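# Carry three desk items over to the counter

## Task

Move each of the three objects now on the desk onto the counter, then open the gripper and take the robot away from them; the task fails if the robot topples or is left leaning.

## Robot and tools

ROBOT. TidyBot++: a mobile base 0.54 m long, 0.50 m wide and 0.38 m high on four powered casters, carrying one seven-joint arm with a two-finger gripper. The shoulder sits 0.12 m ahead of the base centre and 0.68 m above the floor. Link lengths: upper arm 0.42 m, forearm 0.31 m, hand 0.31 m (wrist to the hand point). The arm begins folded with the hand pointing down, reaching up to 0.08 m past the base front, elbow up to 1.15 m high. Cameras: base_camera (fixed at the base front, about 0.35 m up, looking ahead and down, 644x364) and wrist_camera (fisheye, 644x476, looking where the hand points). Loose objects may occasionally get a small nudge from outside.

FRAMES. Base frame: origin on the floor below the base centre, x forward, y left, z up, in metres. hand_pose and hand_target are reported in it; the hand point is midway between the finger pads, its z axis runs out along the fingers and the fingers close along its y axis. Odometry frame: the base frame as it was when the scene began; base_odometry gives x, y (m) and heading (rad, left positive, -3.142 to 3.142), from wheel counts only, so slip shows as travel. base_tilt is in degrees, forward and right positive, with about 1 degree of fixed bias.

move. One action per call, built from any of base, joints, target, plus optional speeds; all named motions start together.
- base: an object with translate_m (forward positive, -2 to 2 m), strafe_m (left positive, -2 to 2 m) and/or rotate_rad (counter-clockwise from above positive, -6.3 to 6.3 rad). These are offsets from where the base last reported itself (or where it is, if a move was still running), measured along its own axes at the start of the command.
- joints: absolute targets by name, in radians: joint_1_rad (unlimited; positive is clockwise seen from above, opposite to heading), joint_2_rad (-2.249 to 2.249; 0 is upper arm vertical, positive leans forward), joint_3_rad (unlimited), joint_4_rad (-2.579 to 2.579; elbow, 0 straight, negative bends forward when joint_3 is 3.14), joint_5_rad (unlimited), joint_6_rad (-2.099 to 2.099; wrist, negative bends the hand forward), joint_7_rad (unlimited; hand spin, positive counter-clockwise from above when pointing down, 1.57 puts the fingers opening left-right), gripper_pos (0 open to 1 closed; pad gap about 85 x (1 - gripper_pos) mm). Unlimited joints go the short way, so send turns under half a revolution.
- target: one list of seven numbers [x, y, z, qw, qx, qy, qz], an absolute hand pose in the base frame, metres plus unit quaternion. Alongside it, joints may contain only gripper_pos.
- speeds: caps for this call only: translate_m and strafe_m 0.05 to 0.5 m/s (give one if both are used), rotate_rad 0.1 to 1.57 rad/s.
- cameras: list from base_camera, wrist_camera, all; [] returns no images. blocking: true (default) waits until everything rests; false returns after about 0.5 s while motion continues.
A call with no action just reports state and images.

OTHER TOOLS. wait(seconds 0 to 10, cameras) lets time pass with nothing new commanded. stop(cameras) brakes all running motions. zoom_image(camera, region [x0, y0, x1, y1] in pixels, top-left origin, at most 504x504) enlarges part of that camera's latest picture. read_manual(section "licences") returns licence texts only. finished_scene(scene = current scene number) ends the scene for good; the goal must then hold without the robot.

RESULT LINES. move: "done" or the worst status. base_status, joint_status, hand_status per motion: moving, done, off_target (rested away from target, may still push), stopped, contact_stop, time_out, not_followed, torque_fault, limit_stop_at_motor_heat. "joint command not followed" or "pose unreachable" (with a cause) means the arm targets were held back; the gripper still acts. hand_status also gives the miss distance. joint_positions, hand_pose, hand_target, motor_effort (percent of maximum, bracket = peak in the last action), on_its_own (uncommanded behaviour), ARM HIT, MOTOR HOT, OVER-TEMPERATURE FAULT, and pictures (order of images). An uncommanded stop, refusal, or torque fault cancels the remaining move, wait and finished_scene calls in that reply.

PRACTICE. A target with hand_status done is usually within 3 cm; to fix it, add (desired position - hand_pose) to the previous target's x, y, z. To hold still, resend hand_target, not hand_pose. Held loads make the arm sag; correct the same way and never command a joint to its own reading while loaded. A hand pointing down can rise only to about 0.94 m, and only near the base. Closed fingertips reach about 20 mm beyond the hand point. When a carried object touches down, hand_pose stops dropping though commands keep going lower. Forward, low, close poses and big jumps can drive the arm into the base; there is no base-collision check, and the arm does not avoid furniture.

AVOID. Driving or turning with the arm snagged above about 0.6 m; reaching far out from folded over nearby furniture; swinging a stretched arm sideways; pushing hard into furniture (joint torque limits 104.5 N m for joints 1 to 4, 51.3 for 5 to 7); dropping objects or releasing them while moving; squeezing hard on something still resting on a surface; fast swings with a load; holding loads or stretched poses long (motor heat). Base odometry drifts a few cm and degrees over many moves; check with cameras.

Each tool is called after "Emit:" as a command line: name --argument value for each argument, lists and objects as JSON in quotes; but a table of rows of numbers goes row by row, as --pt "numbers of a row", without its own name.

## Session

Emit:
move

Scene clock: 0.00 s.
base_odometry: x=+0.000 y=+0.000 heading=+0.000
base_tilt: forward=+0.2 right=+0.0
base_status: not commanded
joint_positions: joint_1_rad=+0.023 joint_2_rad=-0.301 joint_3_rad=+3.173 joint_4_rad=-2.531 joint_5_rad=+0.048 joint_6_rad=-0.904 joint_7_rad=+1.561 gripper_pos=+0.000
joint_status: not commanded
motor_effort: joint_1_rad=+1 joint_2_rad=-2 joint_3_rad=-1 joint_4_rad=+13 joint_5_rad=-1 joint_6_rad=+1 joint_7_rad=+0
hand_pose: x=+0.2449 y=-0.0161 z=+0.5800 quat_wxyz=(+0.014, +1.000, -0.016, +0.003) (m; base frame)
hand_target: x=+0.2452 y=-0.0161 z=+0.5802 quat_wxyz=(+0.014, +1.000, -0.016, +0.004) (m; base frame)
hand_status: not commanded
pictures: base_camera, wrist_camera
camera_calibration:
wrist_camera: T_world_to_cam=[[-0.032912, -0.996353, 0.0787194, -0.0623892], [-0.999448, 0.0331706, 0.0019786, 0.298971], [-0.00458256, -0.0786108, -0.996895, 0.714198], [0, 0, 0, 1]] pos_world=[0.300025, -0.0159351, 0.7163]

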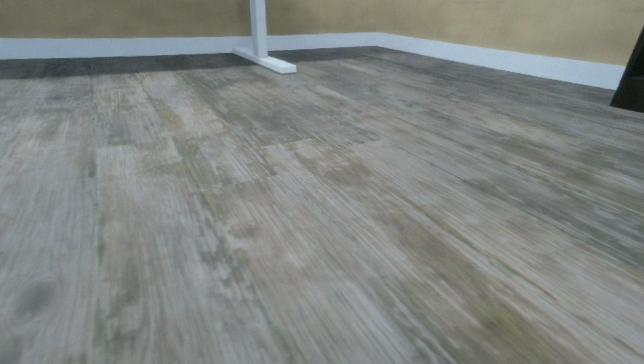

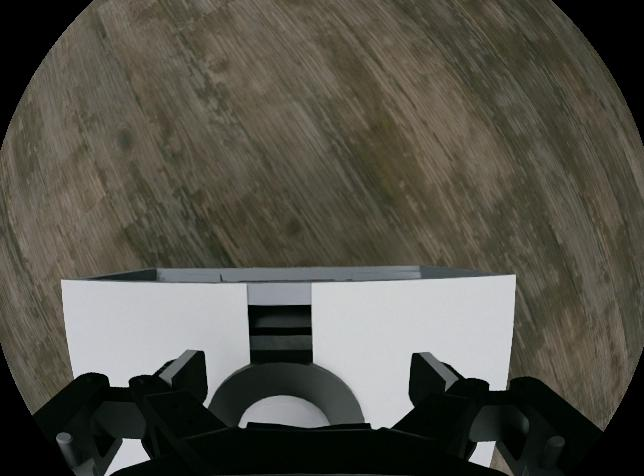

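Emit:
move --joints '{"joint_1_rad": 0.0, "joint_2_rad": 0.0, "joint_3_rad": 3.1416, "joint_4_rad": -1.1, "joint_5_rad": 0.0, "joint_6_rad": -0.8, "joint_7_rad": 1.571}' --cameras '["wrist_camera"]'

Scene clock: 2.90 s.
move: done
base_odometry: x=+0.000 y=+0.000 heading=+0.000
base_tilt: forward=+0.2 right=+0.0
base_status: not commanded
joint_positions: joint_1_rad=+0.020 joint_2_rad=-0.028 joint_3_rad=+3.165 joint_4_rad=-1.113 joint_5_rad=+0.043 joint_6_rad=-0.852 joint_7_rad=+1.561 gripper_pos=+0.000
joint_status: all done
motor_effort: joint_1_rad=+1(2) joint_2_rad=-19(20) joint_3_rad=+0(2) joint_4_rad=+19(20) joint_5_rad=+0(2) joint_6_rad=+8(9) joint_7_rad=+0(1)
hand_pose: x=+0.6751 y=-0.0332 z=+1.1379 quat_wxyz=(+0.030, +0.824, -0.020, +0.566) (m; base frame)
hand_target: x=+0.6937 y=+0.0013 z=+1.1445 quat_wxyz=(+0.000, +0.813, +0.000, +0.582) (m; base frame)
hand_status: not commanded
pictures: wrist_camera
camera_calibration:
wrist_camera: T_world_to_cam=[[-0.113527, -0.992488, 0.0455923, -0.0169937], [-0.367017, -0.000749824, -0.930214, 1.36101], [0.923261, -0.122338, -0.364174, -0.0768308], [0, 0, 0, 1]] pos_world=[0.56852, -0.0252449, 1.23883]

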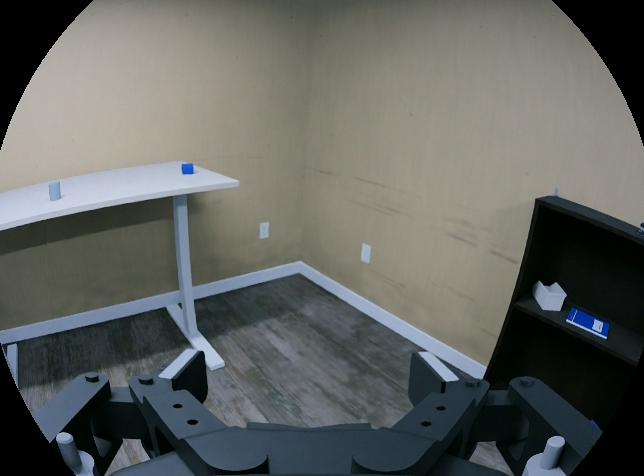

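Emit:
move --base '{"rotate_rad": 0.6}' --joints '{"joint_1_rad": -0.02, "joint_3_rad": 3.115, "joint_5_rad": -0.06}'

Scene clock: 4.73 s.
move: done
base_odometry: x=+0.000 y=+0.000 heading=+0.600
base_tilt: forward=+0.1 right=+0.0
base_status: done
joint_positions: joint_1_rad=-0.015 joint_2_rad=-0.019 joint_3_rad=+3.124 joint_4_rad=-1.113 joint_5_rad=-0.026 joint_6_rad=-0.851 joint_7_rad=+1.561 gripper_pos=+0.000
joint_status: all done
motor_effort: joint_1_rad=+1(4) joint_2_rad=-19(21) joint_3_rad=+0(4) joint_4_rad=+20(20) joint_5_rad=-1(3) joint_6_rad=+9(10) joint_7_rad=+0(1)
hand_pose: x=+0.6795 y=+0.0263 z=+1.1328 quat_wxyz=(-0.025, +0.826, +0.008, +0.563) (m; base frame)
hand_target: x=+0.6919 y=+0.0415 z=+1.1449 quat_wxyz=(-0.043, +0.813, +0.015, +0.581) (m; base frame)
hand_status: not commanded
pictures: base_camera, wrist_camera
camera_calibration:
wrist_camera: T_world_to_cam=[[-0.00490641, -0.999897, -0.0134764, 0.0361273], [-0.375165, 0.0143327, -0.926847, 1.35929], [0.926945, 0.000508375, -0.375197, -0.0686745], [0, 0, 0, 1]] pos_world=[0.573794, 0.0166761, 1.23458]

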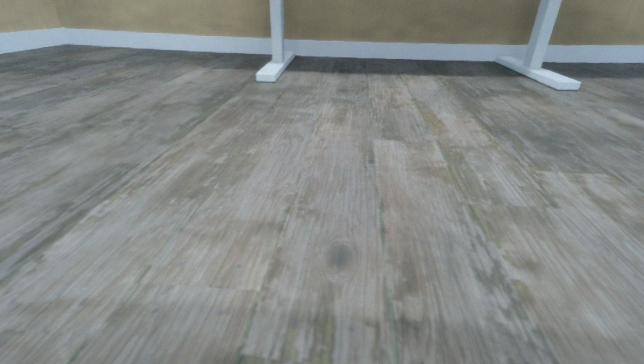

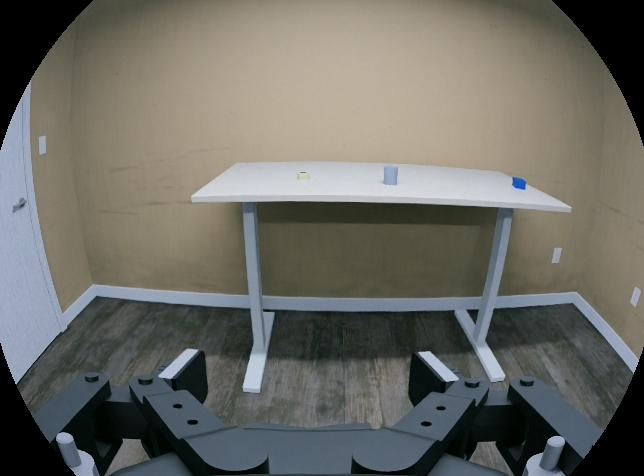

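Emit:
move --base '{"rotate_rad": 0.9}' --joints '{"joint_1_rad": 0.015, "joint_3_rad": 3.15, "joint_5_rad": 0.03}' --cameras '["wrist_camera"]'

Emit:
move --base '{"rotate_rad": 1.0}' --cameras '["wrist_camera"]'

Scene clock: 7.77 s.
move: done
base_odometry: x=+0.000 y=+0.000 heading=+1.500
base_tilt: forward=+0.1 right=+0.0
base_status: done
joint_positions: joint_1_rad=+0.011 joint_2_rad=-0.015 joint_3_rad=+3.147 joint_4_rad=-1.113 joint_5_rad=+0.023 joint_6_rad=-0.850 joint_7_rad=+1.561 gripper_pos=+0.000
joint_status: all done
motor_effort: joint_1_rad=+1(4) joint_2_rad=-20(22) joint_3_rad=+0(4) joint_4_rad=+19(21) joint_5_rad=-1(2) joint_6_rad=+9(9) joint_7_rad=-1(1)
hand_pose: x=+0.6818 y=-0.0131 z=+1.1311 quat_wxyz=(+0.013, +0.827, -0.009, +0.562) (m; base frame)
hand_target: x=+0.6935 y=-0.0188 z=+1.1446 quat_wxyz=(+0.022, +0.813, -0.007, +0.581) (m; base frame)
hand_status: not commanded
pictures: wrist_camera
camera_calibration:
wrist_camera: T_world_to_cam=[[-0.0767006, -0.996607, 0.0298677, -0.00335373], [-0.376672, 0.00122732, -0.926346, 1.35947], [0.923166, -0.0823016, -0.375488, -0.0696467], [0, 0, 0, 1]] pos_world=[0.576111, -0.0107429, 1.23329]

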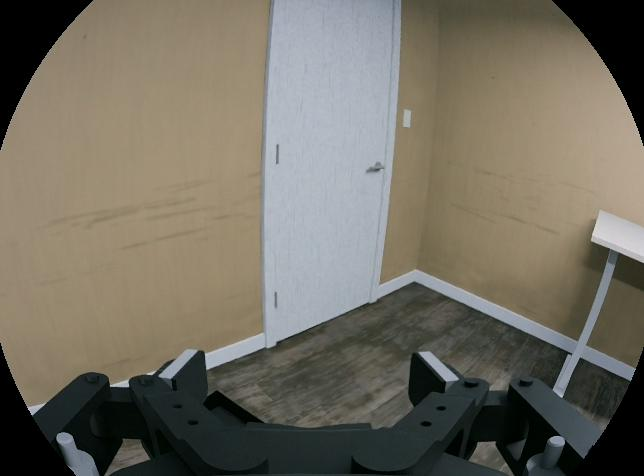

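Scene clock: 9.73 s.
move: done
base_odometry: x=+0.000 y=+0.000 heading=+2.499
base_tilt: forward=+0.1 right=+0.0
base_status: done
joint_positions: joint_1_rad=+0.010 joint_2_rad=-0.013 joint_3_rad=+3.146 joint_4_rad=-1.113 joint_5_rad=+0.023 joint_6_rad=-0.849 joint_7_rad=+1.561 gripper_pos=+0.000
joint_status: not commanded
motor_effort: joint_1_rad=+1(3) joint_2_rad=-20(23) joint_3_rad=+0(3) joint_4_rad=+19(20) joint_5_rad=-1(3) joint_6_rad=+9(9) joint_7_rad=+0(1)
hand_pose: x=+0.6826 y=-0.0122 z=+1.1302 quat_wxyz=(+0.013, +0.827, -0.009, +0.561) (m; base frame)
hand_target: x=+0.6935 y=-0.0188 z=+1.1446 quat_wxyz=(+0.022, +0.813, -0.007, +0.581) (m; base frame)
hand_status: not commanded
pictures: wrist_camera
camera_calibration:
wrist_camera: T_world_to_cam=[[-0.0750423, -0.996731, 0.0299428, -0.0036091], [-0.37797, 0.000644247, -0.925818, 1.35929], [0.922772, -0.080793, -0.376783, -0.0689397], [0, 0, 0, 1]] pos_world=[0.577115, -0.0100429, 1.23259]

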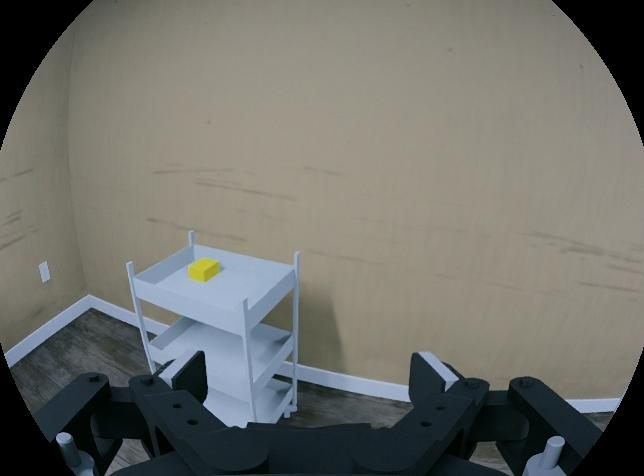

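Emit:
move --base '{"rotate_rad": 1.3}' --cameras '["wrist_camera"]'

Scene clock: 12.00 s.
move: done
base_odometry: x=+0.000 y=+0.000 heading=-2.484
base_tilt: forward=+0.1 right=+0.0
base_status: done
joint_positions: joint_1_rad=+0.010 joint_2_rad=-0.010 joint_3_rad=+3.146 joint_4_rad=-1.113 joint_5_rad=+0.023 joint_6_rad=-0.849 joint_7_rad=+1.561 gripper_pos=+0.000
joint_status: not commanded
motor_effort: joint_1_rad=+1(4) joint_2_rad=-20(23) joint_3_rad=-1(3) joint_4_rad=+19(21) joint_5_rad=-1(2) joint_6_rad=+8(9) joint_7_rad=+0(1)
hand_pose: x=+0.6843 y=-0.0119 z=+1.1283 quat_wxyz=(+0.013, +0.828, -0.008, +0.560) (m; base frame)
hand_target: x=+0.6935 y=-0.0188 z=+1.1446 quat_wxyz=(+0.022, +0.813, -0.007, +0.581) (m; base frame)
hand_status: not commanded
pictures: wrist_camera
camera_calibration:
wrist_camera: T_world_to_cam=[[-0.0743243, -0.996779, 0.0301208, -0.00375478], [-0.380809, 0.00045353, -0.924654, 1.35874], [0.921662, -0.0801946, -0.379616, -0.0671358], [0, 0, 0, 1]] pos_world=[0.579016, -0.00974284, 1.23099]

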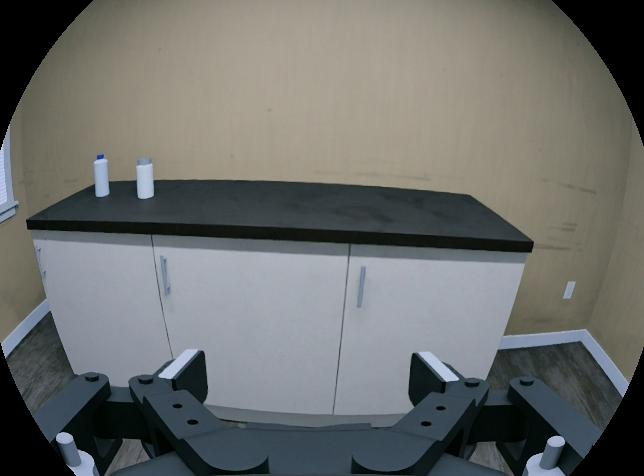

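Emit:
move --base '{"translate_m": -0.873, "strafe_m": 0.2955, "rotate_rad": 3.034}' --joints '{"joint_1_rad": -0.01, "joint_2_rad": 0.0, "joint_3_rad": 3.133, "joint_4_rad": -1.1, "joint_5_rad": -0.03, "joint_6_rad": -1.0}'

Scene clock: 17.37 s.
move: done
base_odometry: x=+0.872 y=+0.300 heading=+0.550
base_tilt: forward=+0.2 right=+0.0
base_status: done
joint_positions: joint_1_rad=-0.003 joint_2_rad=+0.001 joint_3_rad=+3.143 joint_4_rad=-1.109 joint_5_rad=-0.007 joint_6_rad=-0.985 joint_7_rad=+1.561 gripper_pos=+0.000
joint_status: all done
motor_effort: joint_1_rad=+1(3) joint_2_rad=-20(26) joint_3_rad=-1(4) joint_4_rad=+20(22) joint_5_rad=-1(3) joint_6_rad=+8(10) joint_7_rad=+0(1)
hand_pose: x=+0.6704 y=+0.0042 z=+1.0869 quat_wxyz=(-0.006, +0.866, -0.004, +0.500) (m; base frame)
hand_target: x=+0.6675 y=+0.0194 z=+1.0881 quat_wxyz=(-0.020, +0.867, +0.007, +0.497) (m; base frame)
hand_status: not commanded
pictures: base_camera, wrist_camera
camera_calibration:
wrist_camera: T_world_to_cam=[[-0.0432763, -0.999011, 0.0102357, 0.0132755], [-0.507779, 0.013171, -0.861387, 1.33144], [0.8604, -0.0424751, -0.507847, 0.111575], [0, 0, 0, 1]] pos_world=[0.580652, 0.000465247, 1.20341]

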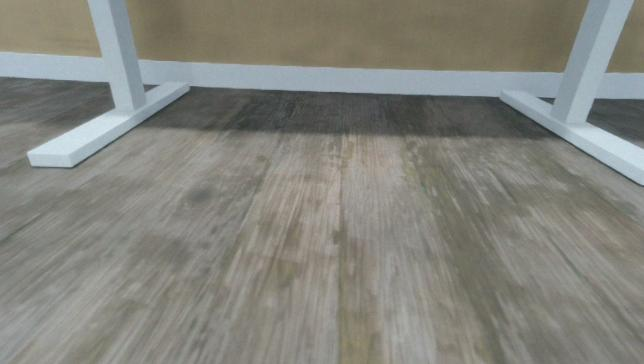

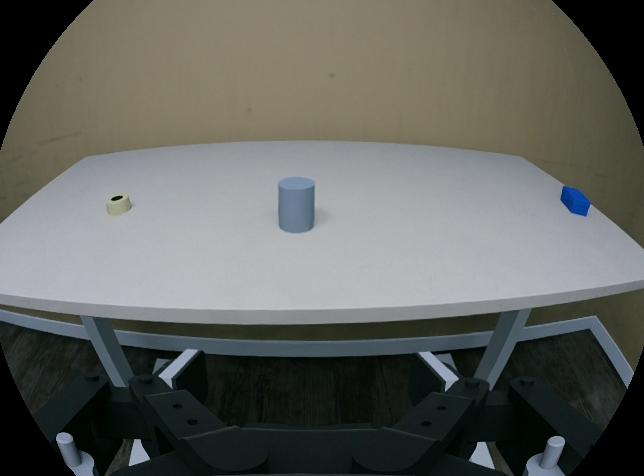

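Emit:
zoom_image --camera "wrist_camera" --region '[0, 160, 322, 340]'

Emit:
zoom_image --camera "wrist_camera" --region '[322, 160, 644, 340]'

Scaled by 1.565.

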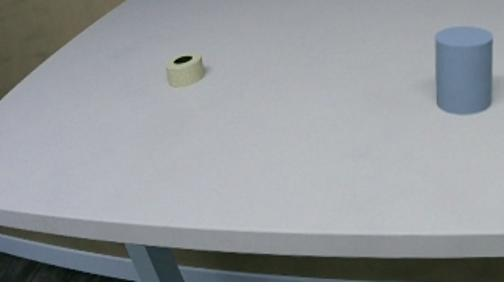

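Scaled by 1.565.

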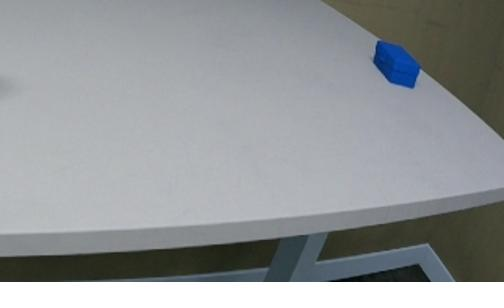

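Emit:
move --base '{"translate_m": 0.404, "strafe_m": 0.017}' --joints '{"joint_2_rad": 0.29, "joint_4_rad": -0.43, "joint_6_rad": -1.87}' --cameras '["wrist_camera"]'

Scene clock: 21.83 s.
move: done
base_odometry: x=+1.207 y=+0.525 heading=+0.551
base_tilt: forward=+0.2 right=-0.1
base_status: done
joint_positions: joint_1_rad=-0.003 joint_2_rad=+0.284 joint_3_rad=+3.143 joint_4_rad=-0.445 joint_5_rad=-0.007 joint_6_rad=-1.802 joint_7_rad=+1.561 gripper_pos=+0.000
joint_status: all done
motor_effort: joint_1_rad=+1(2) joint_2_rad=-25(32) joint_3_rad=-1(1) joint_4_rad=+14(21) joint_5_rad=-2(2) joint_6_rad=+6(9) joint_7_rad=+0(1)
hand_pose: x=+0.6248 y=+0.0046 z=+1.0647 quat_wxyz=(-0.005, +0.954, -0.002, +0.300) (m; base frame)
hand_target: x=+0.6093 y=+0.0183 z=+1.0564 quat_wxyz=(-0.016, +0.962, +0.017, +0.272) (m; base frame)
hand_status: not commanded
pictures: wrist_camera
camera_calibration:
wrist_camera: T_world_to_cam=[[-0.0295513, -0.999082, 0.031027, -0.0187996], [-0.825268, 0.00687316, -0.5647, 1.17169], [0.563968, -0.0422932, -0.824713, 0.662033], [0, 0, 0, 1]] pos_world=[0.593037, 0.00116392, 1.20822]

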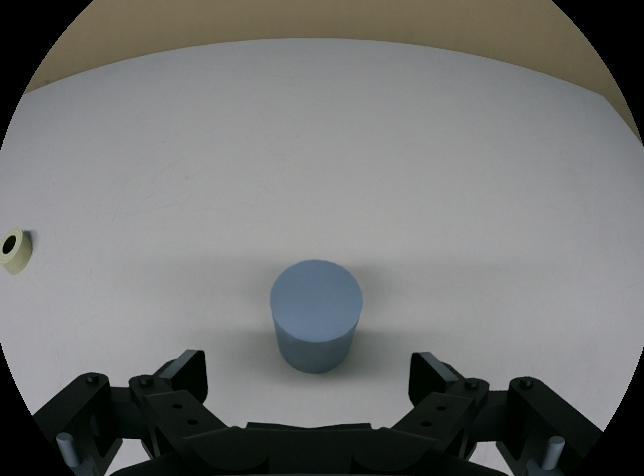

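Emit:
move --base '{"translate_m": 0.006, "strafe_m": -0.005}' --joints '{"joint_2_rad": 0.29, "joint_4_rad": -0.61, "joint_6_rad": -1.60}' --cameras '["wrist_camera"]'

Scene clock: 24.00 s.
move: done
base_odometry: x=+1.215 y=+0.524 heading=+0.551
base_tilt: forward=+0.2 right=+0.0
base_status: done
joint_positions: joint_1_rad=-0.003 joint_2_rad=+0.286 joint_3_rad=+3.143 joint_4_rad=-0.600 joint_5_rad=-0.007 joint_6_rad=-1.653 joint_7_rad=+1.561 gripper_pos=+0.000
joint_status: all done
motor_effort: joint_1_rad=+1(3) joint_2_rad=-27(29) joint_3_rad=-1(2) joint_4_rad=+16(17) joint_5_rad=-2(2) joint_6_rad=+5(7) joint_7_rad=+0(1)
hand_pose: x=+0.6575 y=+0.0048 z=+1.0279 quat_wxyz=(-0.005, +0.955, -0.002, +0.297) (m; base frame)
hand_target: x=+0.6714 y=+0.0199 z=+1.0312 quat_wxyz=(-0.018, +0.949, +0.014, +0.315) (m; base frame)
hand_status: not commanded
pictures: wrist_camera
camera_calibration:
wrist_camera: T_world_to_cam=[[-0.0299804, -0.999083, 0.0305676, -0.0157639], [-0.829098, 0.00777506, -0.55905, 1.17453], [0.558299, -0.0421041, -0.828571, 0.620976], [0, 0, 0, 1]] pos_world=[0.626634, 0.00126415, 1.17162]

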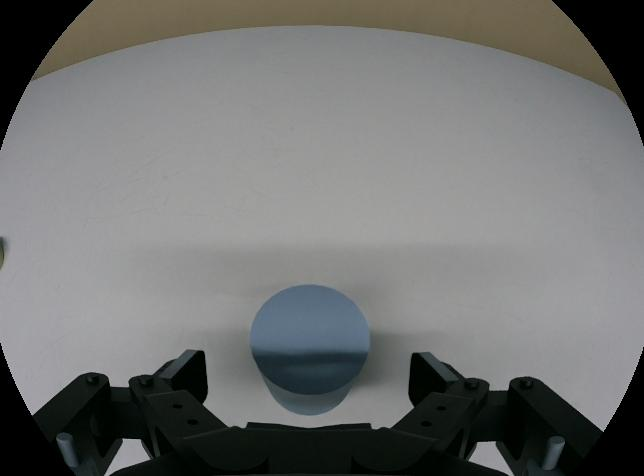

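Emit:
move --joints '{"joint_2_rad": 0.29, "joint_4_rad": -0.695, "joint_6_rad": -1.52}' --cameras '["wrist_camera"]'

Emit:
move --joints '{"joint_2_rad": 0.29, "joint_4_rad": -0.783, "joint_6_rad": -1.443}' --cameras '["wrist_camera"]'

Scene clock: 26.43 s.
move: done
base_odometry: x=+1.215 y=+0.524 heading=+0.551
base_tilt: forward=+0.2 right=-0.1
base_status: not commanded
joint_positions: joint_1_rad=-0.003 joint_2_rad=+0.286 joint_3_rad=+3.143 joint_4_rad=-0.687 joint_5_rad=-0.007 joint_6_rad=-1.575 joint_7_rad=+1.561 gripper_pos=+0.000
joint_status: all done
motor_effort: joint_1_rad=+1(1) joint_2_rad=-28(31) joint_3_rad=-1(1) joint_4_rad=+17(18) joint_5_rad=-1(2) joint_6_rad=+5(7) joint_7_rad=+0(1)
hand_pose: x=+0.6717 y=+0.0048 z=+1.0045 quat_wxyz=(-0.005, +0.956, -0.003, +0.293) (m; base frame)
hand_target: x=+0.6859 y=+0.0202 z=+1.0087 quat_wxyz=(-0.018, +0.950, +0.012, +0.313) (m; base frame)
hand_status: not commanded
pictures: wrist_camera
camera_calibration:
wrist_camera: T_world_to_cam=[[-0.0300795, -0.999083, 0.0304741, -0.0144221], [-0.833911, 0.00827445, -0.551837, 1.16927], [0.551079, -0.0420117, -0.833395, 0.603361], [0, 0, 0, 1]] pos_world=[0.642131, 0.00126427, 1.14852]

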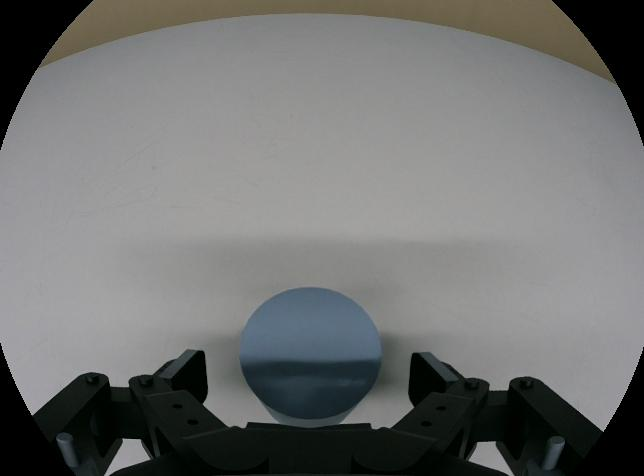

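Scene clock: 27.30 s.
move: done
base_odometry: x=+1.215 y=+0.524 heading=+0.551
base_tilt: forward=+0.2 right=-0.1
base_status: not commanded
joint_positions: joint_1_rad=-0.003 joint_2_rad=+0.286 joint_3_rad=+3.143 joint_4_rad=-0.775 joint_5_rad=-0.007 joint_6_rad=-1.499 joint_7_rad=+1.561 gripper_pos=+0.000
joint_status: all done
motor_effort: joint_1_rad=+1(1) joint_2_rad=-29(32) joint_3_rad=-1(1) joint_4_rad=+17(19) joint_5_rad=-1(2) joint_6_rad=+5(7) joint_7_rad=+0(1)
hand_pose: x=+0.6833 y=+0.0048 z=+0.9787 quat_wxyz=(-0.005, +0.958, -0.003, +0.287) (m; base frame)
hand_target: x=+0.6974 y=+0.0204 z=+0.9829 quat_wxyz=(-0.019, +0.951, +0.011, +0.308) (m; base frame)
hand_status: not commanded
pictures: wrist_camera
camera_calibration:
wrist_camera: T_world_to_cam=[[-0.0301859, -0.999074, 0.0306537, -0.013374], [-0.840515, 0.00877417, -0.541718, 1.15933], [0.540947, -0.0421172, -0.840001, 0.588789], [0, 0, 0, 1]] pos_world=[0.655526, 0.00126436, 1.12302]

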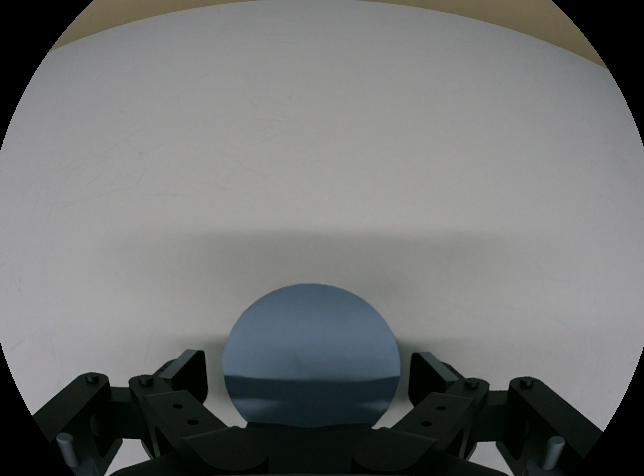

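Emit:
move --joints '{"gripper_pos": 0.28}' --cameras '["wrist_camera"]'

Emit:
move --joints '{"gripper_pos": 0.34}' --cameras '["wrist_camera"]'

Scene clock: 28.07 s.
move: done
base_odometry: x=+1.215 y=+0.524 heading=+0.551
base_tilt: forward=+0.2 right=+0.0
base_status: not commanded
joint_positions: joint_1_rad=-0.003 joint_2_rad=+0.286 joint_3_rad=+3.143 joint_4_rad=-0.775 joint_5_rad=-0.007 joint_6_rad=-1.498 joint_7_rad=+1.561 gripper_pos=+0.280
joint_status: all done
motor_effort: joint_1_rad=+1(1) joint_2_rad=-29(30) joint_3_rad=-1(1) joint_4_rad=+17(18) joint_5_rad=-1(2) joint_6_rad=+5(6) joint_7_rad=+0(1)
hand_pose: x=+0.6836 y=+0.0048 z=+0.9789 quat_wxyz=(-0.005, +0.958, -0.003, +0.287) (m; base frame)
hand_target: x=+0.6974 y=+0.0204 z=+0.9829 quat_wxyz=(-0.019, +0.951, +0.011, +0.308) (m; base frame)
hand_status: not commanded
pictures: wrist_camera
camera_calibration:
wrist_camera: T_world_to_cam=[[-0.0302174, -0.999074, 0.0306236, -0.0133226], [-0.840003, 0.0087772, -0.542511, 1.16008], [0.54174, -0.0421172, -0.83949, 0.587809], [0, 0, 0, 1]] pos_world=[0.655626, 0.00126436, 1.12322]

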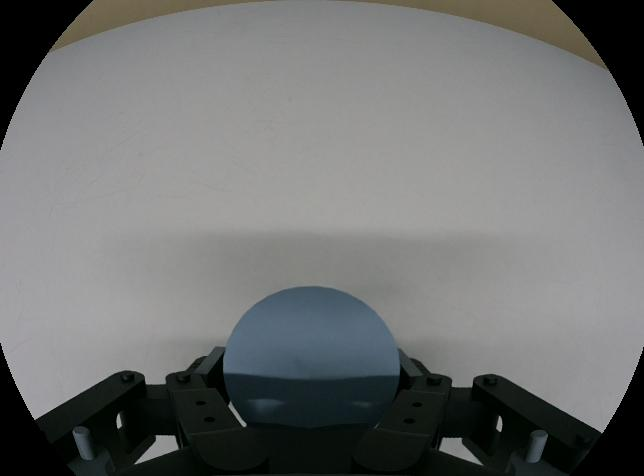

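Scene clock: 28.53 s.
move: done
base_odometry: x=+1.215 y=+0.524 heading=+0.551
base_tilt: forward=+0.2 right=+0.0
base_status: not commanded
joint_positions: joint_1_rad=-0.003 joint_2_rad=+0.286 joint_3_rad=+3.143 joint_4_rad=-0.775 joint_5_rad=-0.007 joint_6_rad=-1.497 joint_7_rad=+1.561 gripper_pos=+0.340
joint_status: all done
motor_effort: joint_1_rad=+1(1) joint_2_rad=-29(29) joint_3_rad=-1(1) joint_4_rad=+18(18) joint_5_rad=-1(2) joint_6_rad=+6(6) joint_7_rad=+0(1)
hand_pose: x=+0.6836 y=+0.0048 z=+0.9789 quat_wxyz=(-0.005, +0.958, -0.003, +0.287) (m; base frame)
hand_target: x=+0.6974 y=+0.0204 z=+0.9829 quat_wxyz=(-0.019, +0.951, +0.011, +0.308) (m; base frame)
hand_status: not commanded
pictures: wrist_camera
camera_calibration:
wrist_camera: T_world_to_cam=[[-0.030222, -0.999074, 0.0306204, -0.0133159], [-0.839928, 0.00877703, -0.542627, 1.16016], [0.541855, -0.0421182, -0.839416, 0.587649], [0, 0, 0, 1]] pos_world=[0.655626, 0.00126436, 1.12322]

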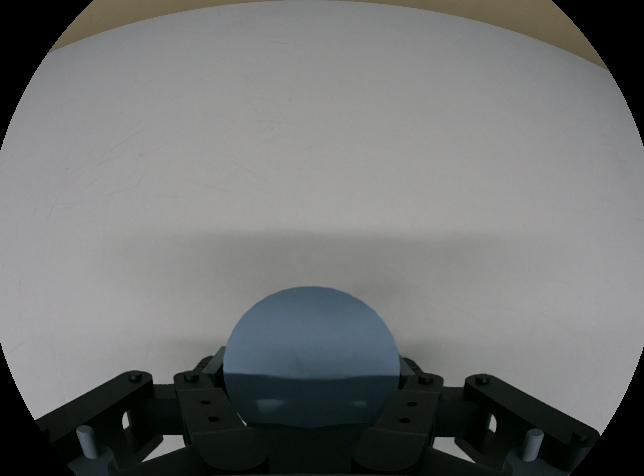

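Emit:
move --joints '{"gripper_pos": 0.4}' --cameras '["wrist_camera"]'

Scene clock: 29.07 s.
move: done
base_odometry: x=+1.215 y=+0.524 heading=+0.551
base_tilt: forward=+0.1 right=-0.1
base_status: not commanded
joint_positions: joint_1_rad=-0.003 joint_2_rad=+0.286 joint_3_rad=+3.143 joint_4_rad=-0.775 joint_5_rad=-0.007 joint_6_rad=-1.497 joint_7_rad=+1.561 gripper_pos=+0.396
joint_status: all done
motor_effort: joint_1_rad=+1(1) joint_2_rad=-29(30) joint_3_rad=-1(1) joint_4_rad=+17(18) joint_5_rad=-1(2) joint_6_rad=+5(6) joint_7_rad=+0(1)
hand_pose: x=+0.6838 y=+0.0048 z=+0.9790 quat_wxyz=(-0.005, +0.958, -0.003, +0.288) (m; base frame)
hand_target: x=+0.6974 y=+0.0204 z=+0.9829 quat_wxyz=(-0.019, +0.951, +0.011, +0.308) (m; base frame)
hand_status: not commanded
pictures: wrist_camera
camera_calibration:
wrist_camera: T_world_to_cam=[[-0.0302437, -0.999074, 0.0305966, -0.0132751], [-0.839491, 0.00877416, -0.543303, 1.16077], [0.542532, -0.0421171, -0.838979, 0.586744], [0, 0, 0, 1]] pos_world=[0.655727, 0.00126436, 1.12332]

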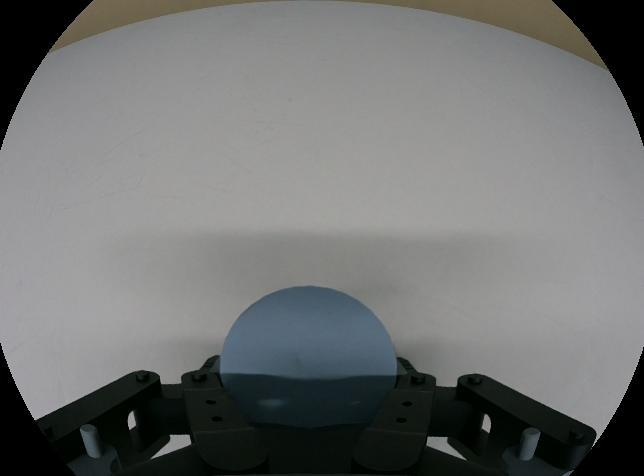

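Emit:
move --joints '{"gripper_pos": 0.46}' --cameras '[]'

Emit:
move --joints '{"gripper_pos": 0.52}' --cameras '["wrist_camera"]'

Scene clock: 29.67 s.
move: off_target
base_odometry: x=+1.215 y=+0.524 heading=+0.551
base_tilt: forward=+0.1 right=-0.1
base_status: not commanded
joint_positions: joint_1_rad=-0.003 joint_2_rad=+0.286 joint_3_rad=+3.143 joint_4_rad=-0.775 joint_5_rad=-0.007 joint_6_rad=-1.494 joint_7_rad=+1.561 gripper_pos=+0.420
joint_status: gripper_pos off_target (ended at +0.420, target +0.460)
motor_effort: joint_1_rad=+1(1) joint_2_rad=-29(29) joint_3_rad=-1(1) joint_4_rad=+16(17) joint_5_rad=-1(2) joint_6_rad=+5(6) joint_7_rad=-1(1)
hand_pose: x=+0.6845 y=+0.0048 z=+0.9795 quat_wxyz=(-0.005, +0.957, -0.003, +0.289) (m; base frame)
hand_target: x=+0.6974 y=+0.0204 z=+0.9829 quat_wxyz=(-0.019, +0.951, +0.011, +0.308) (m; base frame)
hand_status: not commanded
pictures: none
No camera images: "cameras" was empty.

Scene clock: 30.13 s.
move: off_target
base_odometry: x=+1.215 y=+0.524 heading=+0.551
base_tilt: forward=+0.2 right=-0.1
base_status: not commanded
joint_positions: joint_1_rad=-0.003 joint_2_rad=+0.286 joint_3_rad=+3.143 joint_4_rad=-0.775 joint_5_rad=-0.007 joint_6_rad=-1.494 joint_7_rad=+1.561 gripper_pos=+0.420
joint_status: gripper_pos off_target (ended at +0.420, target +0.520)
motor_effort: joint_1_rad=+1(1) joint_2_rad=-28(28) joint_3_rad=-1(1) joint_4_rad=+16(17) joint_5_rad=-1(2) joint_6_rad=+5(6) joint_7_rad=-1(1)
hand_pose: x=+0.6845 y=+0.0048 z=+0.9795 quat_wxyz=(-0.005, +0.957, -0.003, +0.289) (m; base frame)
hand_target: x=+0.6974 y=+0.0204 z=+0.9829 quat_wxyz=(-0.019, +0.951, +0.011, +0.308) (m; base frame)
hand_status: not commanded
pictures: wrist_camera
camera_calibration:
wrist_camera: T_world_to_cam=[[-0.0304144, -0.999073, 0.0304571, -0.0130063], [-0.837946, 0.00887406, -0.545681, 1.16284], [0.544905, -0.042118, -0.83744, 0.583547], [0, 0, 0, 1]] pos_world=[0.656027, 0.00126438, 1.12362]

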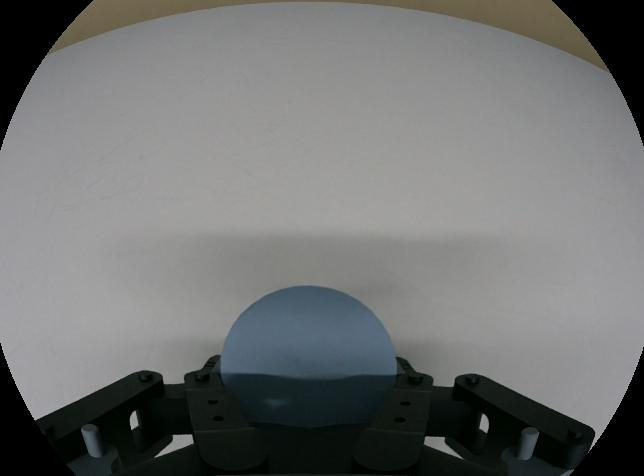

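Emit:
move --joints '{"joint_2_rad": 0.19}' --cameras '["wrist_camera"]'

Scene clock: 31.23 s.
move: done
base_odometry: x=+1.215 y=+0.524 heading=+0.551
base_tilt: forward=+0.2 right=-0.1
base_status: not commanded
joint_positions: joint_1_rad=-0.003 joint_2_rad=+0.203 joint_3_rad=+3.143 joint_4_rad=-0.780 joint_5_rad=-0.007 joint_6_rad=-1.494 joint_7_rad=+1.561 gripper_pos=+0.420
joint_status: all done
motor_effort: joint_1_rad=+1(1) joint_2_rad=-26(33) joint_3_rad=-1(1) joint_4_rad=+17(19) joint_5_rad=-2(2) joint_6_rad=+7(7) joint_7_rad=+0(1)
hand_pose: x=+0.6574 y=+0.0047 z=+1.0233 quat_wxyz=(-0.005, +0.945, -0.003, +0.326) (m; base frame)
hand_target: x=+0.6644 y=+0.0201 z=+1.0392 quat_wxyz=(-0.019, +0.935, +0.012, +0.355) (m; base frame)
hand_status: not commanded
pictures: wrist_camera
camera_calibration:
wrist_camera: T_world_to_cam=[[-0.0326069, -0.999085, 0.0276813, -0.0109406], [-0.792656, 0.00897966, -0.609603, 1.19965], [0.608796, -0.041819, -0.792224, 0.546821], [0, 0, 0, 1]] pos_world=[0.617649, 0.00116446, 1.16482]

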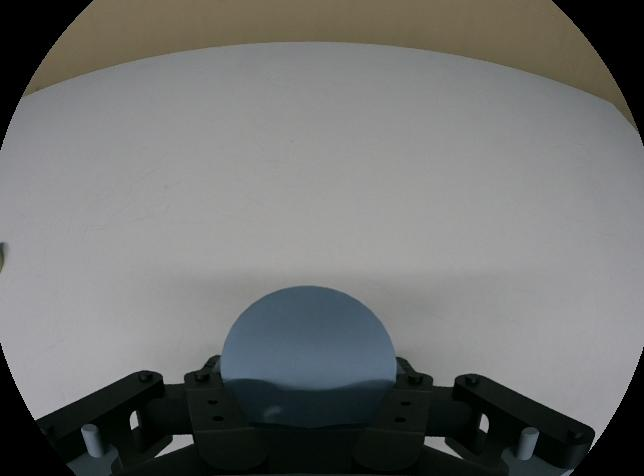

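Emit:
move --joints '{"joint_2_rad": 0.03, "joint_4_rad": -0.8, "joint_6_rad": -1.75}' --base '{"translate_m": -0.42}' --cameras '["wrist_camera"]'

Emit:
move --base '{"translate_m": -1.48, "strafe_m": 0.18, "rotate_rad": -3.141}' --cameras '["wrist_camera", "base_camera"]'

Scene clock: 34.23 s.
move: done
base_odometry: x=+0.857 y=+0.304 heading=+0.551
base_tilt: forward=+0.1 right=+0.0
base_status: done
joint_positions: joint_1_rad=-0.003 joint_2_rad=+0.036 joint_3_rad=+3.143 joint_4_rad=-0.793 joint_5_rad=-0.007 joint_6_rad=-1.691 joint_7_rad=+1.561 gripper_pos=+0.420
joint_status: all done
motor_effort: joint_1_rad=+1(2) joint_2_rad=-18(33) joint_3_rad=-1(1) joint_4_rad=+15(19) joint_5_rad=-1(2) joint_6_rad=+6(7) joint_7_rad=+0(1)
hand_pose: x=+0.5473 y=+0.0045 z=+1.0614 quat_wxyz=(-0.005, +0.952, -0.002, +0.306) (m; base frame)
hand_target: x=+0.5289 y=+0.0181 z=+1.0512 quat_wxyz=(-0.016, +0.961, +0.016, +0.277) (m; base frame)
hand_status: not commanded
pictures: wrist_camera
camera_calibration:
wrist_camera: T_world_to_cam=[[-0.0302112, -0.999097, 0.0298694, -0.0194943], [-0.818519, 0.00757744, -0.574429, 1.11255], [0.573684, -0.0418029, -0.818009, 0.69065], [0, 0, 0, 1]] pos_world=[0.51384, 0.000964166, 1.20462]

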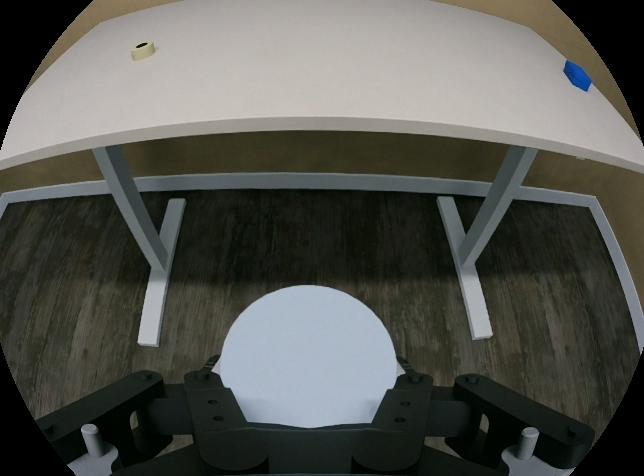

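Scene clock: 39.27 s.
move: done
base_odometry: x=-0.498 y=-0.317 heading=-2.590
base_tilt: forward=+0.2 right=-0.1
base_status: done
joint_positions: joint_1_rad=-0.004 joint_2_rad=+0.041 joint_3_rad=+3.143 joint_4_rad=-0.794 joint_5_rad=-0.007 joint_6_rad=-1.692 joint_7_rad=+1.561 gripper_pos=+0.420
joint_status: not commanded
motor_effort: joint_1_rad=+1(3) joint_2_rad=-17(23) joint_3_rad=-1(2) joint_4_rad=+15(17) joint_5_rad=-2(2) joint_6_rad=+6(7) joint_7_rad=+0(1)
hand_pose: x=+0.5489 y=+0.0047 z=+1.0588 quat_wxyz=(-0.005, +0.953, -0.002, +0.302) (m; base frame)
hand_target: x=+0.5289 y=+0.0181 z=+1.0512 quat_wxyz=(-0.016, +0.961, +0.016, +0.277) (m; base frame)
hand_status: not commanded
pictures: base_camera, wrist_camera
camera_calibration:
wrist_camera: T_world_to_cam=[[-0.0295168, -0.999113, 0.0300395, -0.0197073], [-0.822275, 0.00718349, -0.569045, 1.10863], [0.568324, -0.0414971, -0.821758, 0.694452], [0, 0, 0, 1]] pos_world=[0.516339, 0.00116414, 1.20212]

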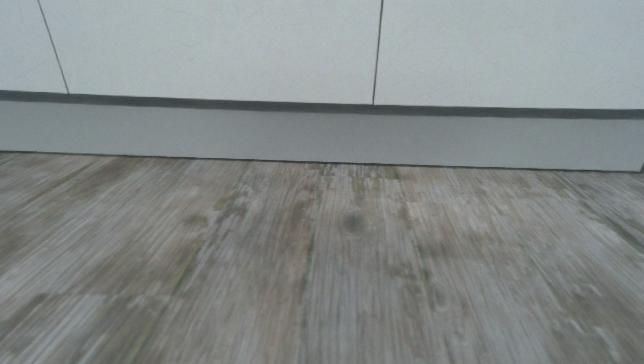

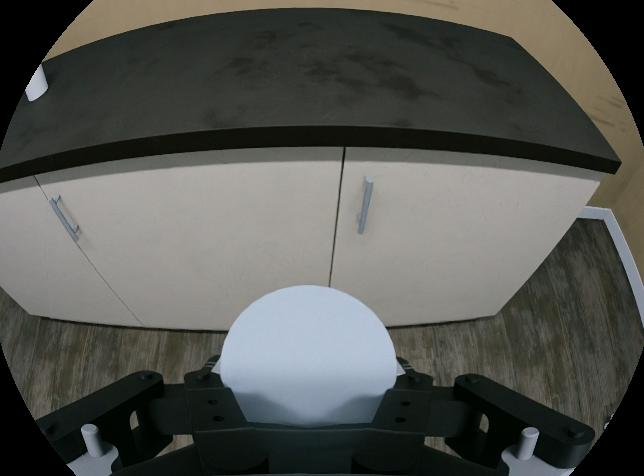

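Emit:
move --joints '{"joint_2_rad": 0.38, "joint_4_rad": -0.547, "joint_6_rad": -1.568}' --base '{"translate_m": 0.42}' --cameras '["wrist_camera"]'

Scene clock: 43.17 s.
move: done
base_odometry: x=-0.856 y=-0.537 heading=-2.591
base_tilt: forward=+0.2 right=-0.1
base_status: done
joint_positions: joint_1_rad=-0.004 joint_2_rad=+0.399 joint_3_rad=+3.143 joint_4_rad=-0.562 joint_5_rad=-0.007 joint_6_rad=-1.615 joint_7_rad=+1.561 gripper_pos=+0.420
joint_status: all done
motor_effort: joint_1_rad=+1(2) joint_2_rad=-33(42) joint_3_rad=-1(1) joint_4_rad=+17(19) joint_5_rad=-1(2) joint_6_rad=+5(7) joint_7_rad=-1(1)
hand_pose: x=+0.7068 y=+0.0053 z=+0.9868 quat_wxyz=(-0.005, +0.960, -0.002, +0.279) (m; base frame)
hand_target: x=+0.7136 y=+0.0204 z=+1.0130 quat_wxyz=(-0.019, +0.948, +0.013, +0.318) (m; base frame)
hand_status: not commanded
pictures: wrist_camera
camera_calibration:
wrist_camera: T_world_to_cam=[[-0.0283298, -0.999099, 0.0316071, -0.014703], [-0.849223, 0.00737703, -0.527982, 1.17606], [0.527273, -0.0417991, -0.848667, 0.601202], [0, 0, 0, 1]] pos_world=[0.681325, 0.00176413, 1.13162]

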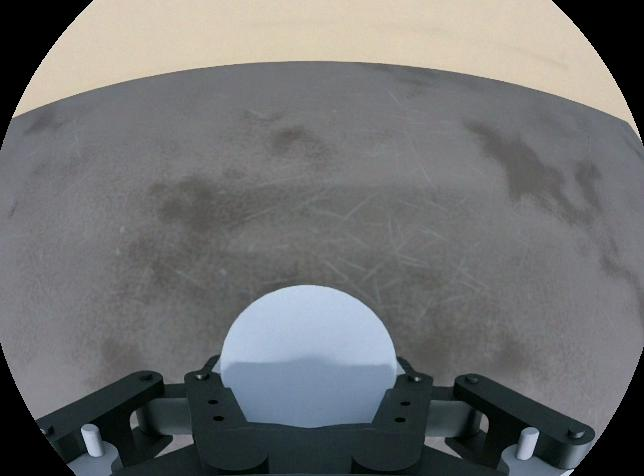

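Emit:
move --joints '{"joint_2_rad": 0.292, "joint_4_rad": -0.805, "joint_6_rad": -1.4}' --cameras '["wrist_camera"]'

Scene clock: 44.70 s.
move: done
base_odometry: x=-0.856 y=-0.537 heading=-2.591
base_tilt: forward=+0.2 right=+0.0
base_status: not commanded
joint_positions: joint_1_rad=-0.004 joint_2_rad=+0.322 joint_3_rad=+3.143 joint_4_rad=-0.795 joint_5_rad=-0.007 joint_6_rad=-1.458 joint_7_rad=+1.561 gripper_pos=+0.420
joint_status: all done
motor_effort: joint_1_rad=+1(2) joint_2_rad=-31(33) joint_3_rad=-1(1) joint_4_rad=+18(19) joint_5_rad=-1(2) joint_6_rad=+6(6) joint_7_rad=+0(1)
hand_pose: x=+0.7019 y=+0.0052 z=+0.9562 quat_wxyz=(-0.005, +0.960, -0.003, +0.280) (m; base frame)
hand_target: x=+0.7065 y=+0.0206 z=+0.9795 quat_wxyz=(-0.019, +0.948, +0.011, +0.317) (m; base frame)
hand_status: not commanded
pictures: wrist_camera
camera_calibration:
wrist_camera: T_world_to_cam=[[-0.0293987, -0.999089, 0.0309487, -0.0125292], [-0.848505, 0.00857731, -0.529117, 1.15628], [0.52837, -0.0418155, -0.847984, 0.57634], [0, 0, 0, 1]] pos_world=[0.676223, 0.00166437, 1.10092]

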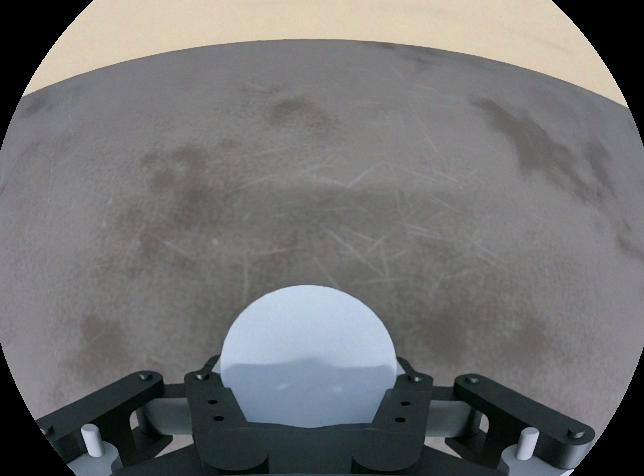

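Emit:
move --joints '{"joint_2_rad": 0.282, "joint_4_rad": -0.84, "joint_6_rad": -1.352}' --cameras '[]'

Emit:
move --joints '{"joint_2_rad": 0.276, "joint_4_rad": -0.864, "joint_6_rad": -1.333}' --cameras '["wrist_camera"]'

Scene clock: 45.57 s.
move: done
base_odometry: x=-0.856 y=-0.537 heading=-2.591
base_tilt: forward=+0.1 right=+0.0
base_status: not commanded
joint_positions: joint_1_rad=-0.004 joint_2_rad=+0.310 joint_3_rad=+3.143 joint_4_rad=-0.832 joint_5_rad=-0.007 joint_6_rad=-1.405 joint_7_rad=+1.561 gripper_pos=+0.420
joint_status: all done
motor_effort: joint_1_rad=+1(2) joint_2_rad=-31(33) joint_3_rad=-1(1) joint_4_rad=+18(19) joint_5_rad=-1(2) joint_6_rad=+6(6) joint_7_rad=+0(1)
hand_pose: x=+0.7078 y=+0.0052 z=+0.9554 quat_wxyz=(-0.005, +0.956, -0.003, +0.293) (m; base frame)
hand_target: x=+0.7116 y=+0.0206 z=+0.9781 quat_wxyz=(-0.019, +0.945, +0.010, +0.327) (m; base frame)
hand_status: not commanded
pictures: none
No camera images: "cameras" was empty.

Scene clock: 46.20 s.
move: done
base_odometry: x=-0.856 y=-0.537 heading=-2.591
base_tilt: forward=+0.2 right=-0.1
base_status: not commanded
joint_positions: joint_1_rad=-0.004 joint_2_rad=+0.304 joint_3_rad=+3.143 joint_4_rad=-0.856 joint_5_rad=-0.007 joint_6_rad=-1.386 joint_7_rad=+1.561 gripper_pos=+0.420
joint_status: all done
motor_effort: joint_1_rad=+1(1) joint_2_rad=-30(32) joint_3_rad=-1(1) joint_4_rad=+18(19) joint_5_rad=-2(2) joint_6_rad=+5(6) joint_7_rad=+0(1)
hand_pose: x=+0.7078 y=+0.0052 z=+0.9515 quat_wxyz=(-0.005, +0.956, -0.003, +0.294) (m; base frame)
hand_target: x=+0.7118 y=+0.0206 z=+0.9738 quat_wxyz=(-0.019, +0.944, +0.010, +0.328) (m; base frame)
hand_status: not commanded
pictures: wrist_camera
camera_calibration:
wrist_camera: T_world_to_cam=[[-0.0307226, -0.999084, 0.0297923, -0.0102474], [-0.832449, 0.00907751, -0.554027, 1.17114], [0.553249, -0.0418217, -0.831965, 0.536408], [0, 0, 0, 1]] pos_world=[0.67783, 0.00156448, 1.09542]

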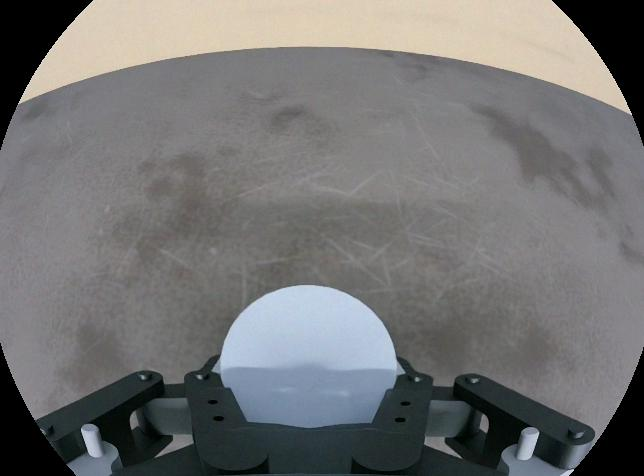

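Emit:
move --joints '{"joint_2_rad": 0.269, "joint_4_rad": -0.896, "joint_6_rad": -1.312}' --cameras '[]'

Emit:
move --joints '{"joint_2_rad": 0.264, "joint_4_rad": -0.917, "joint_6_rad": -1.296}' --cameras '["wrist_camera"]'

Scene clock: 47.00 s.
move: done
base_odometry: x=-0.856 y=-0.537 heading=-2.591
base_tilt: forward=+0.2 right=+0.0
base_status: not commanded
joint_positions: joint_1_rad=-0.004 joint_2_rad=+0.296 joint_3_rad=+3.143 joint_4_rad=-0.889 joint_5_rad=-0.007 joint_6_rad=-1.365 joint_7_rad=+1.561 gripper_pos=+0.420
joint_status: all done
motor_effort: joint_1_rad=+1(1) joint_2_rad=-31(33) joint_3_rad=-1(1) joint_4_rad=+19(20) joint_5_rad=-1(2) joint_6_rad=+5(6) joint_7_rad=+0(0)
hand_pose: x=+0.7066 y=+0.0052 z=+0.9445 quat_wxyz=(-0.005, +0.956, -0.003, +0.292) (m; base frame)
hand_target: x=+0.7112 y=+0.0206 z=+0.9667 quat_wxyz=(-0.019, +0.945, +0.009, +0.326) (m; base frame)
hand_status: not commanded
pictures: none
No camera images: "cameras" was empty.

Scene clock: 47.60 s.
move: done
base_odometry: x=-0.856 y=-0.537 heading=-2.591
base_tilt: forward=+0.2 right=+0.0
base_status: not commanded
joint_positions: joint_1_rad=-0.004 joint_2_rad=+0.291 joint_3_rad=+3.143 joint_4_rad=-0.909 joint_5_rad=-0.007 joint_6_rad=-1.349 joint_7_rad=+1.561 gripper_pos=+0.420
joint_status: all done
motor_effort: joint_1_rad=+1(1) joint_2_rad=-30(32) joint_3_rad=-1(1) joint_4_rad=+18(19) joint_5_rad=-2(2) joint_6_rad=+5(6) joint_7_rad=+0(1)
hand_pose: x=+0.7066 y=+0.0052 z=+0.9405 quat_wxyz=(-0.005, +0.956, -0.003, +0.292) (m; base frame)
hand_target: x=+0.7111 y=+0.0206 z=+0.9626 quat_wxyz=(-0.019, +0.945, +0.009, +0.326) (m; base frame)
hand_status: not commanded
pictures: wrist_camera
camera_calibration:
wrist_camera: T_world_to_cam=[[-0.0308564, -0.999081, 0.0297528, -0.00980758], [-0.834679, 0.00938025, -0.550657, 1.16245], [0.549871, -0.0418253, -0.834201, 0.532385], [0, 0, 0, 1]] pos_world=[0.677228, 0.00156454, 1.08452]

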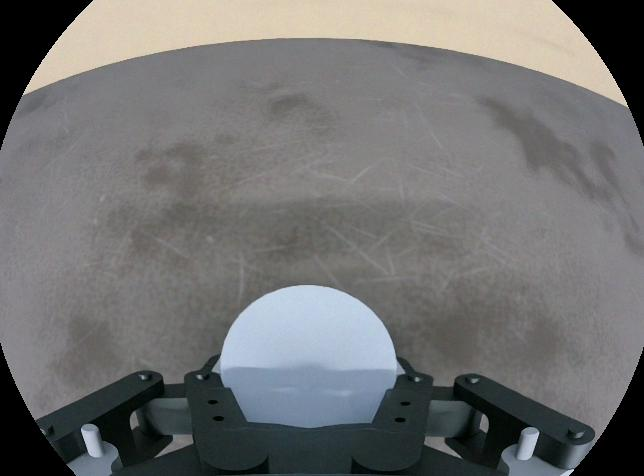

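Emit:
move --joints '{"joint_2_rad": 0.26, "joint_4_rad": -0.933, "joint_6_rad": -1.284}' --cameras '[]'

Emit:
move --joints '{"joint_2_rad": 0.257, "joint_4_rad": -0.945, "joint_6_rad": -1.274}' --cameras '["wrist_camera"]'

Scene clock: 48.27 s.
move: done
base_odometry: x=-0.856 y=-0.537 heading=-2.591
base_tilt: forward=+0.2 right=-0.1
base_status: not commanded
joint_positions: joint_1_rad=-0.004 joint_2_rad=+0.285 joint_3_rad=+3.143 joint_4_rad=-0.923 joint_5_rad=-0.007 joint_6_rad=-1.335 joint_7_rad=+1.561 gripper_pos=+0.420
joint_status: all done
motor_effort: joint_1_rad=+1(1) joint_2_rad=-31(31) joint_3_rad=-1(1) joint_4_rad=+19(19) joint_5_rad=-1(2) joint_6_rad=+6(7) joint_7_rad=+0(1)
hand_pose: x=+0.7066 y=+0.0051 z=+0.9399 quat_wxyz=(-0.005, +0.956, -0.003, +0.295) (m; base frame)
hand_target: x=+0.7109 y=+0.0206 z=+0.9595 quat_wxyz=(-0.019, +0.945, +0.009, +0.326) (m; base frame)
hand_status: not commanded
pictures: none
No camera images: "cameras" was empty.

Scene clock: 48.80 s.
move: done
base_odometry: x=-0.856 y=-0.537 heading=-2.591
base_tilt: forward=+0.1 right=+0.0
base_status: not commanded
joint_positions: joint_1_rad=-0.004 joint_2_rad=+0.280 joint_3_rad=+3.143 joint_4_rad=-0.933 joint_5_rad=-0.007 joint_6_rad=-1.324 joint_7_rad=+1.561 gripper_pos=+0.420
joint_status: all done
motor_effort: joint_1_rad=+1(1) joint_2_rad=-30(31) joint_3_rad=-1(1) joint_4_rad=+18(19) joint_5_rad=-1(2) joint_6_rad=+5(6) joint_7_rad=+0(1)
hand_pose: x=+0.7068 y=+0.0051 z=+0.9400 quat_wxyz=(-0.005, +0.955, -0.003, +0.298) (m; base frame)
hand_target: x=+0.7110 y=+0.0205 z=+0.9574 quat_wxyz=(-0.019, +0.945, +0.009, +0.326) (m; base frame)
hand_status: not commanded
pictures: wrist_camera
camera_calibration:
wrist_camera: T_world_to_cam=[[-0.0313744, -0.999079, 0.0292771, -0.00896433], [-0.82809, 0.00957951, -0.560513, 1.16699], [0.559716, -0.0418298, -0.827628, 0.518765], [0, 0, 0, 1]] pos_world=[0.675731, 0.00156459, 1.08372]

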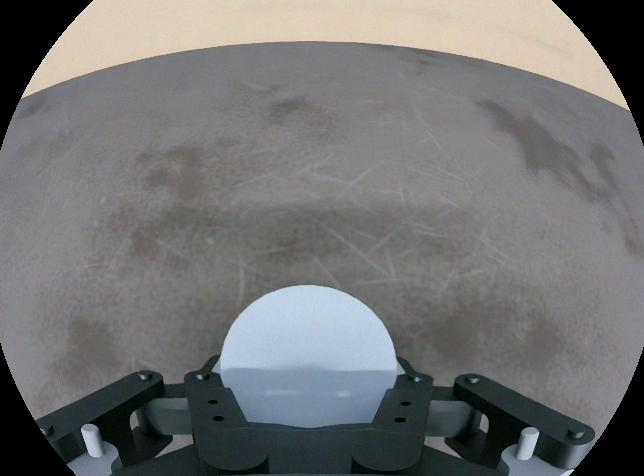

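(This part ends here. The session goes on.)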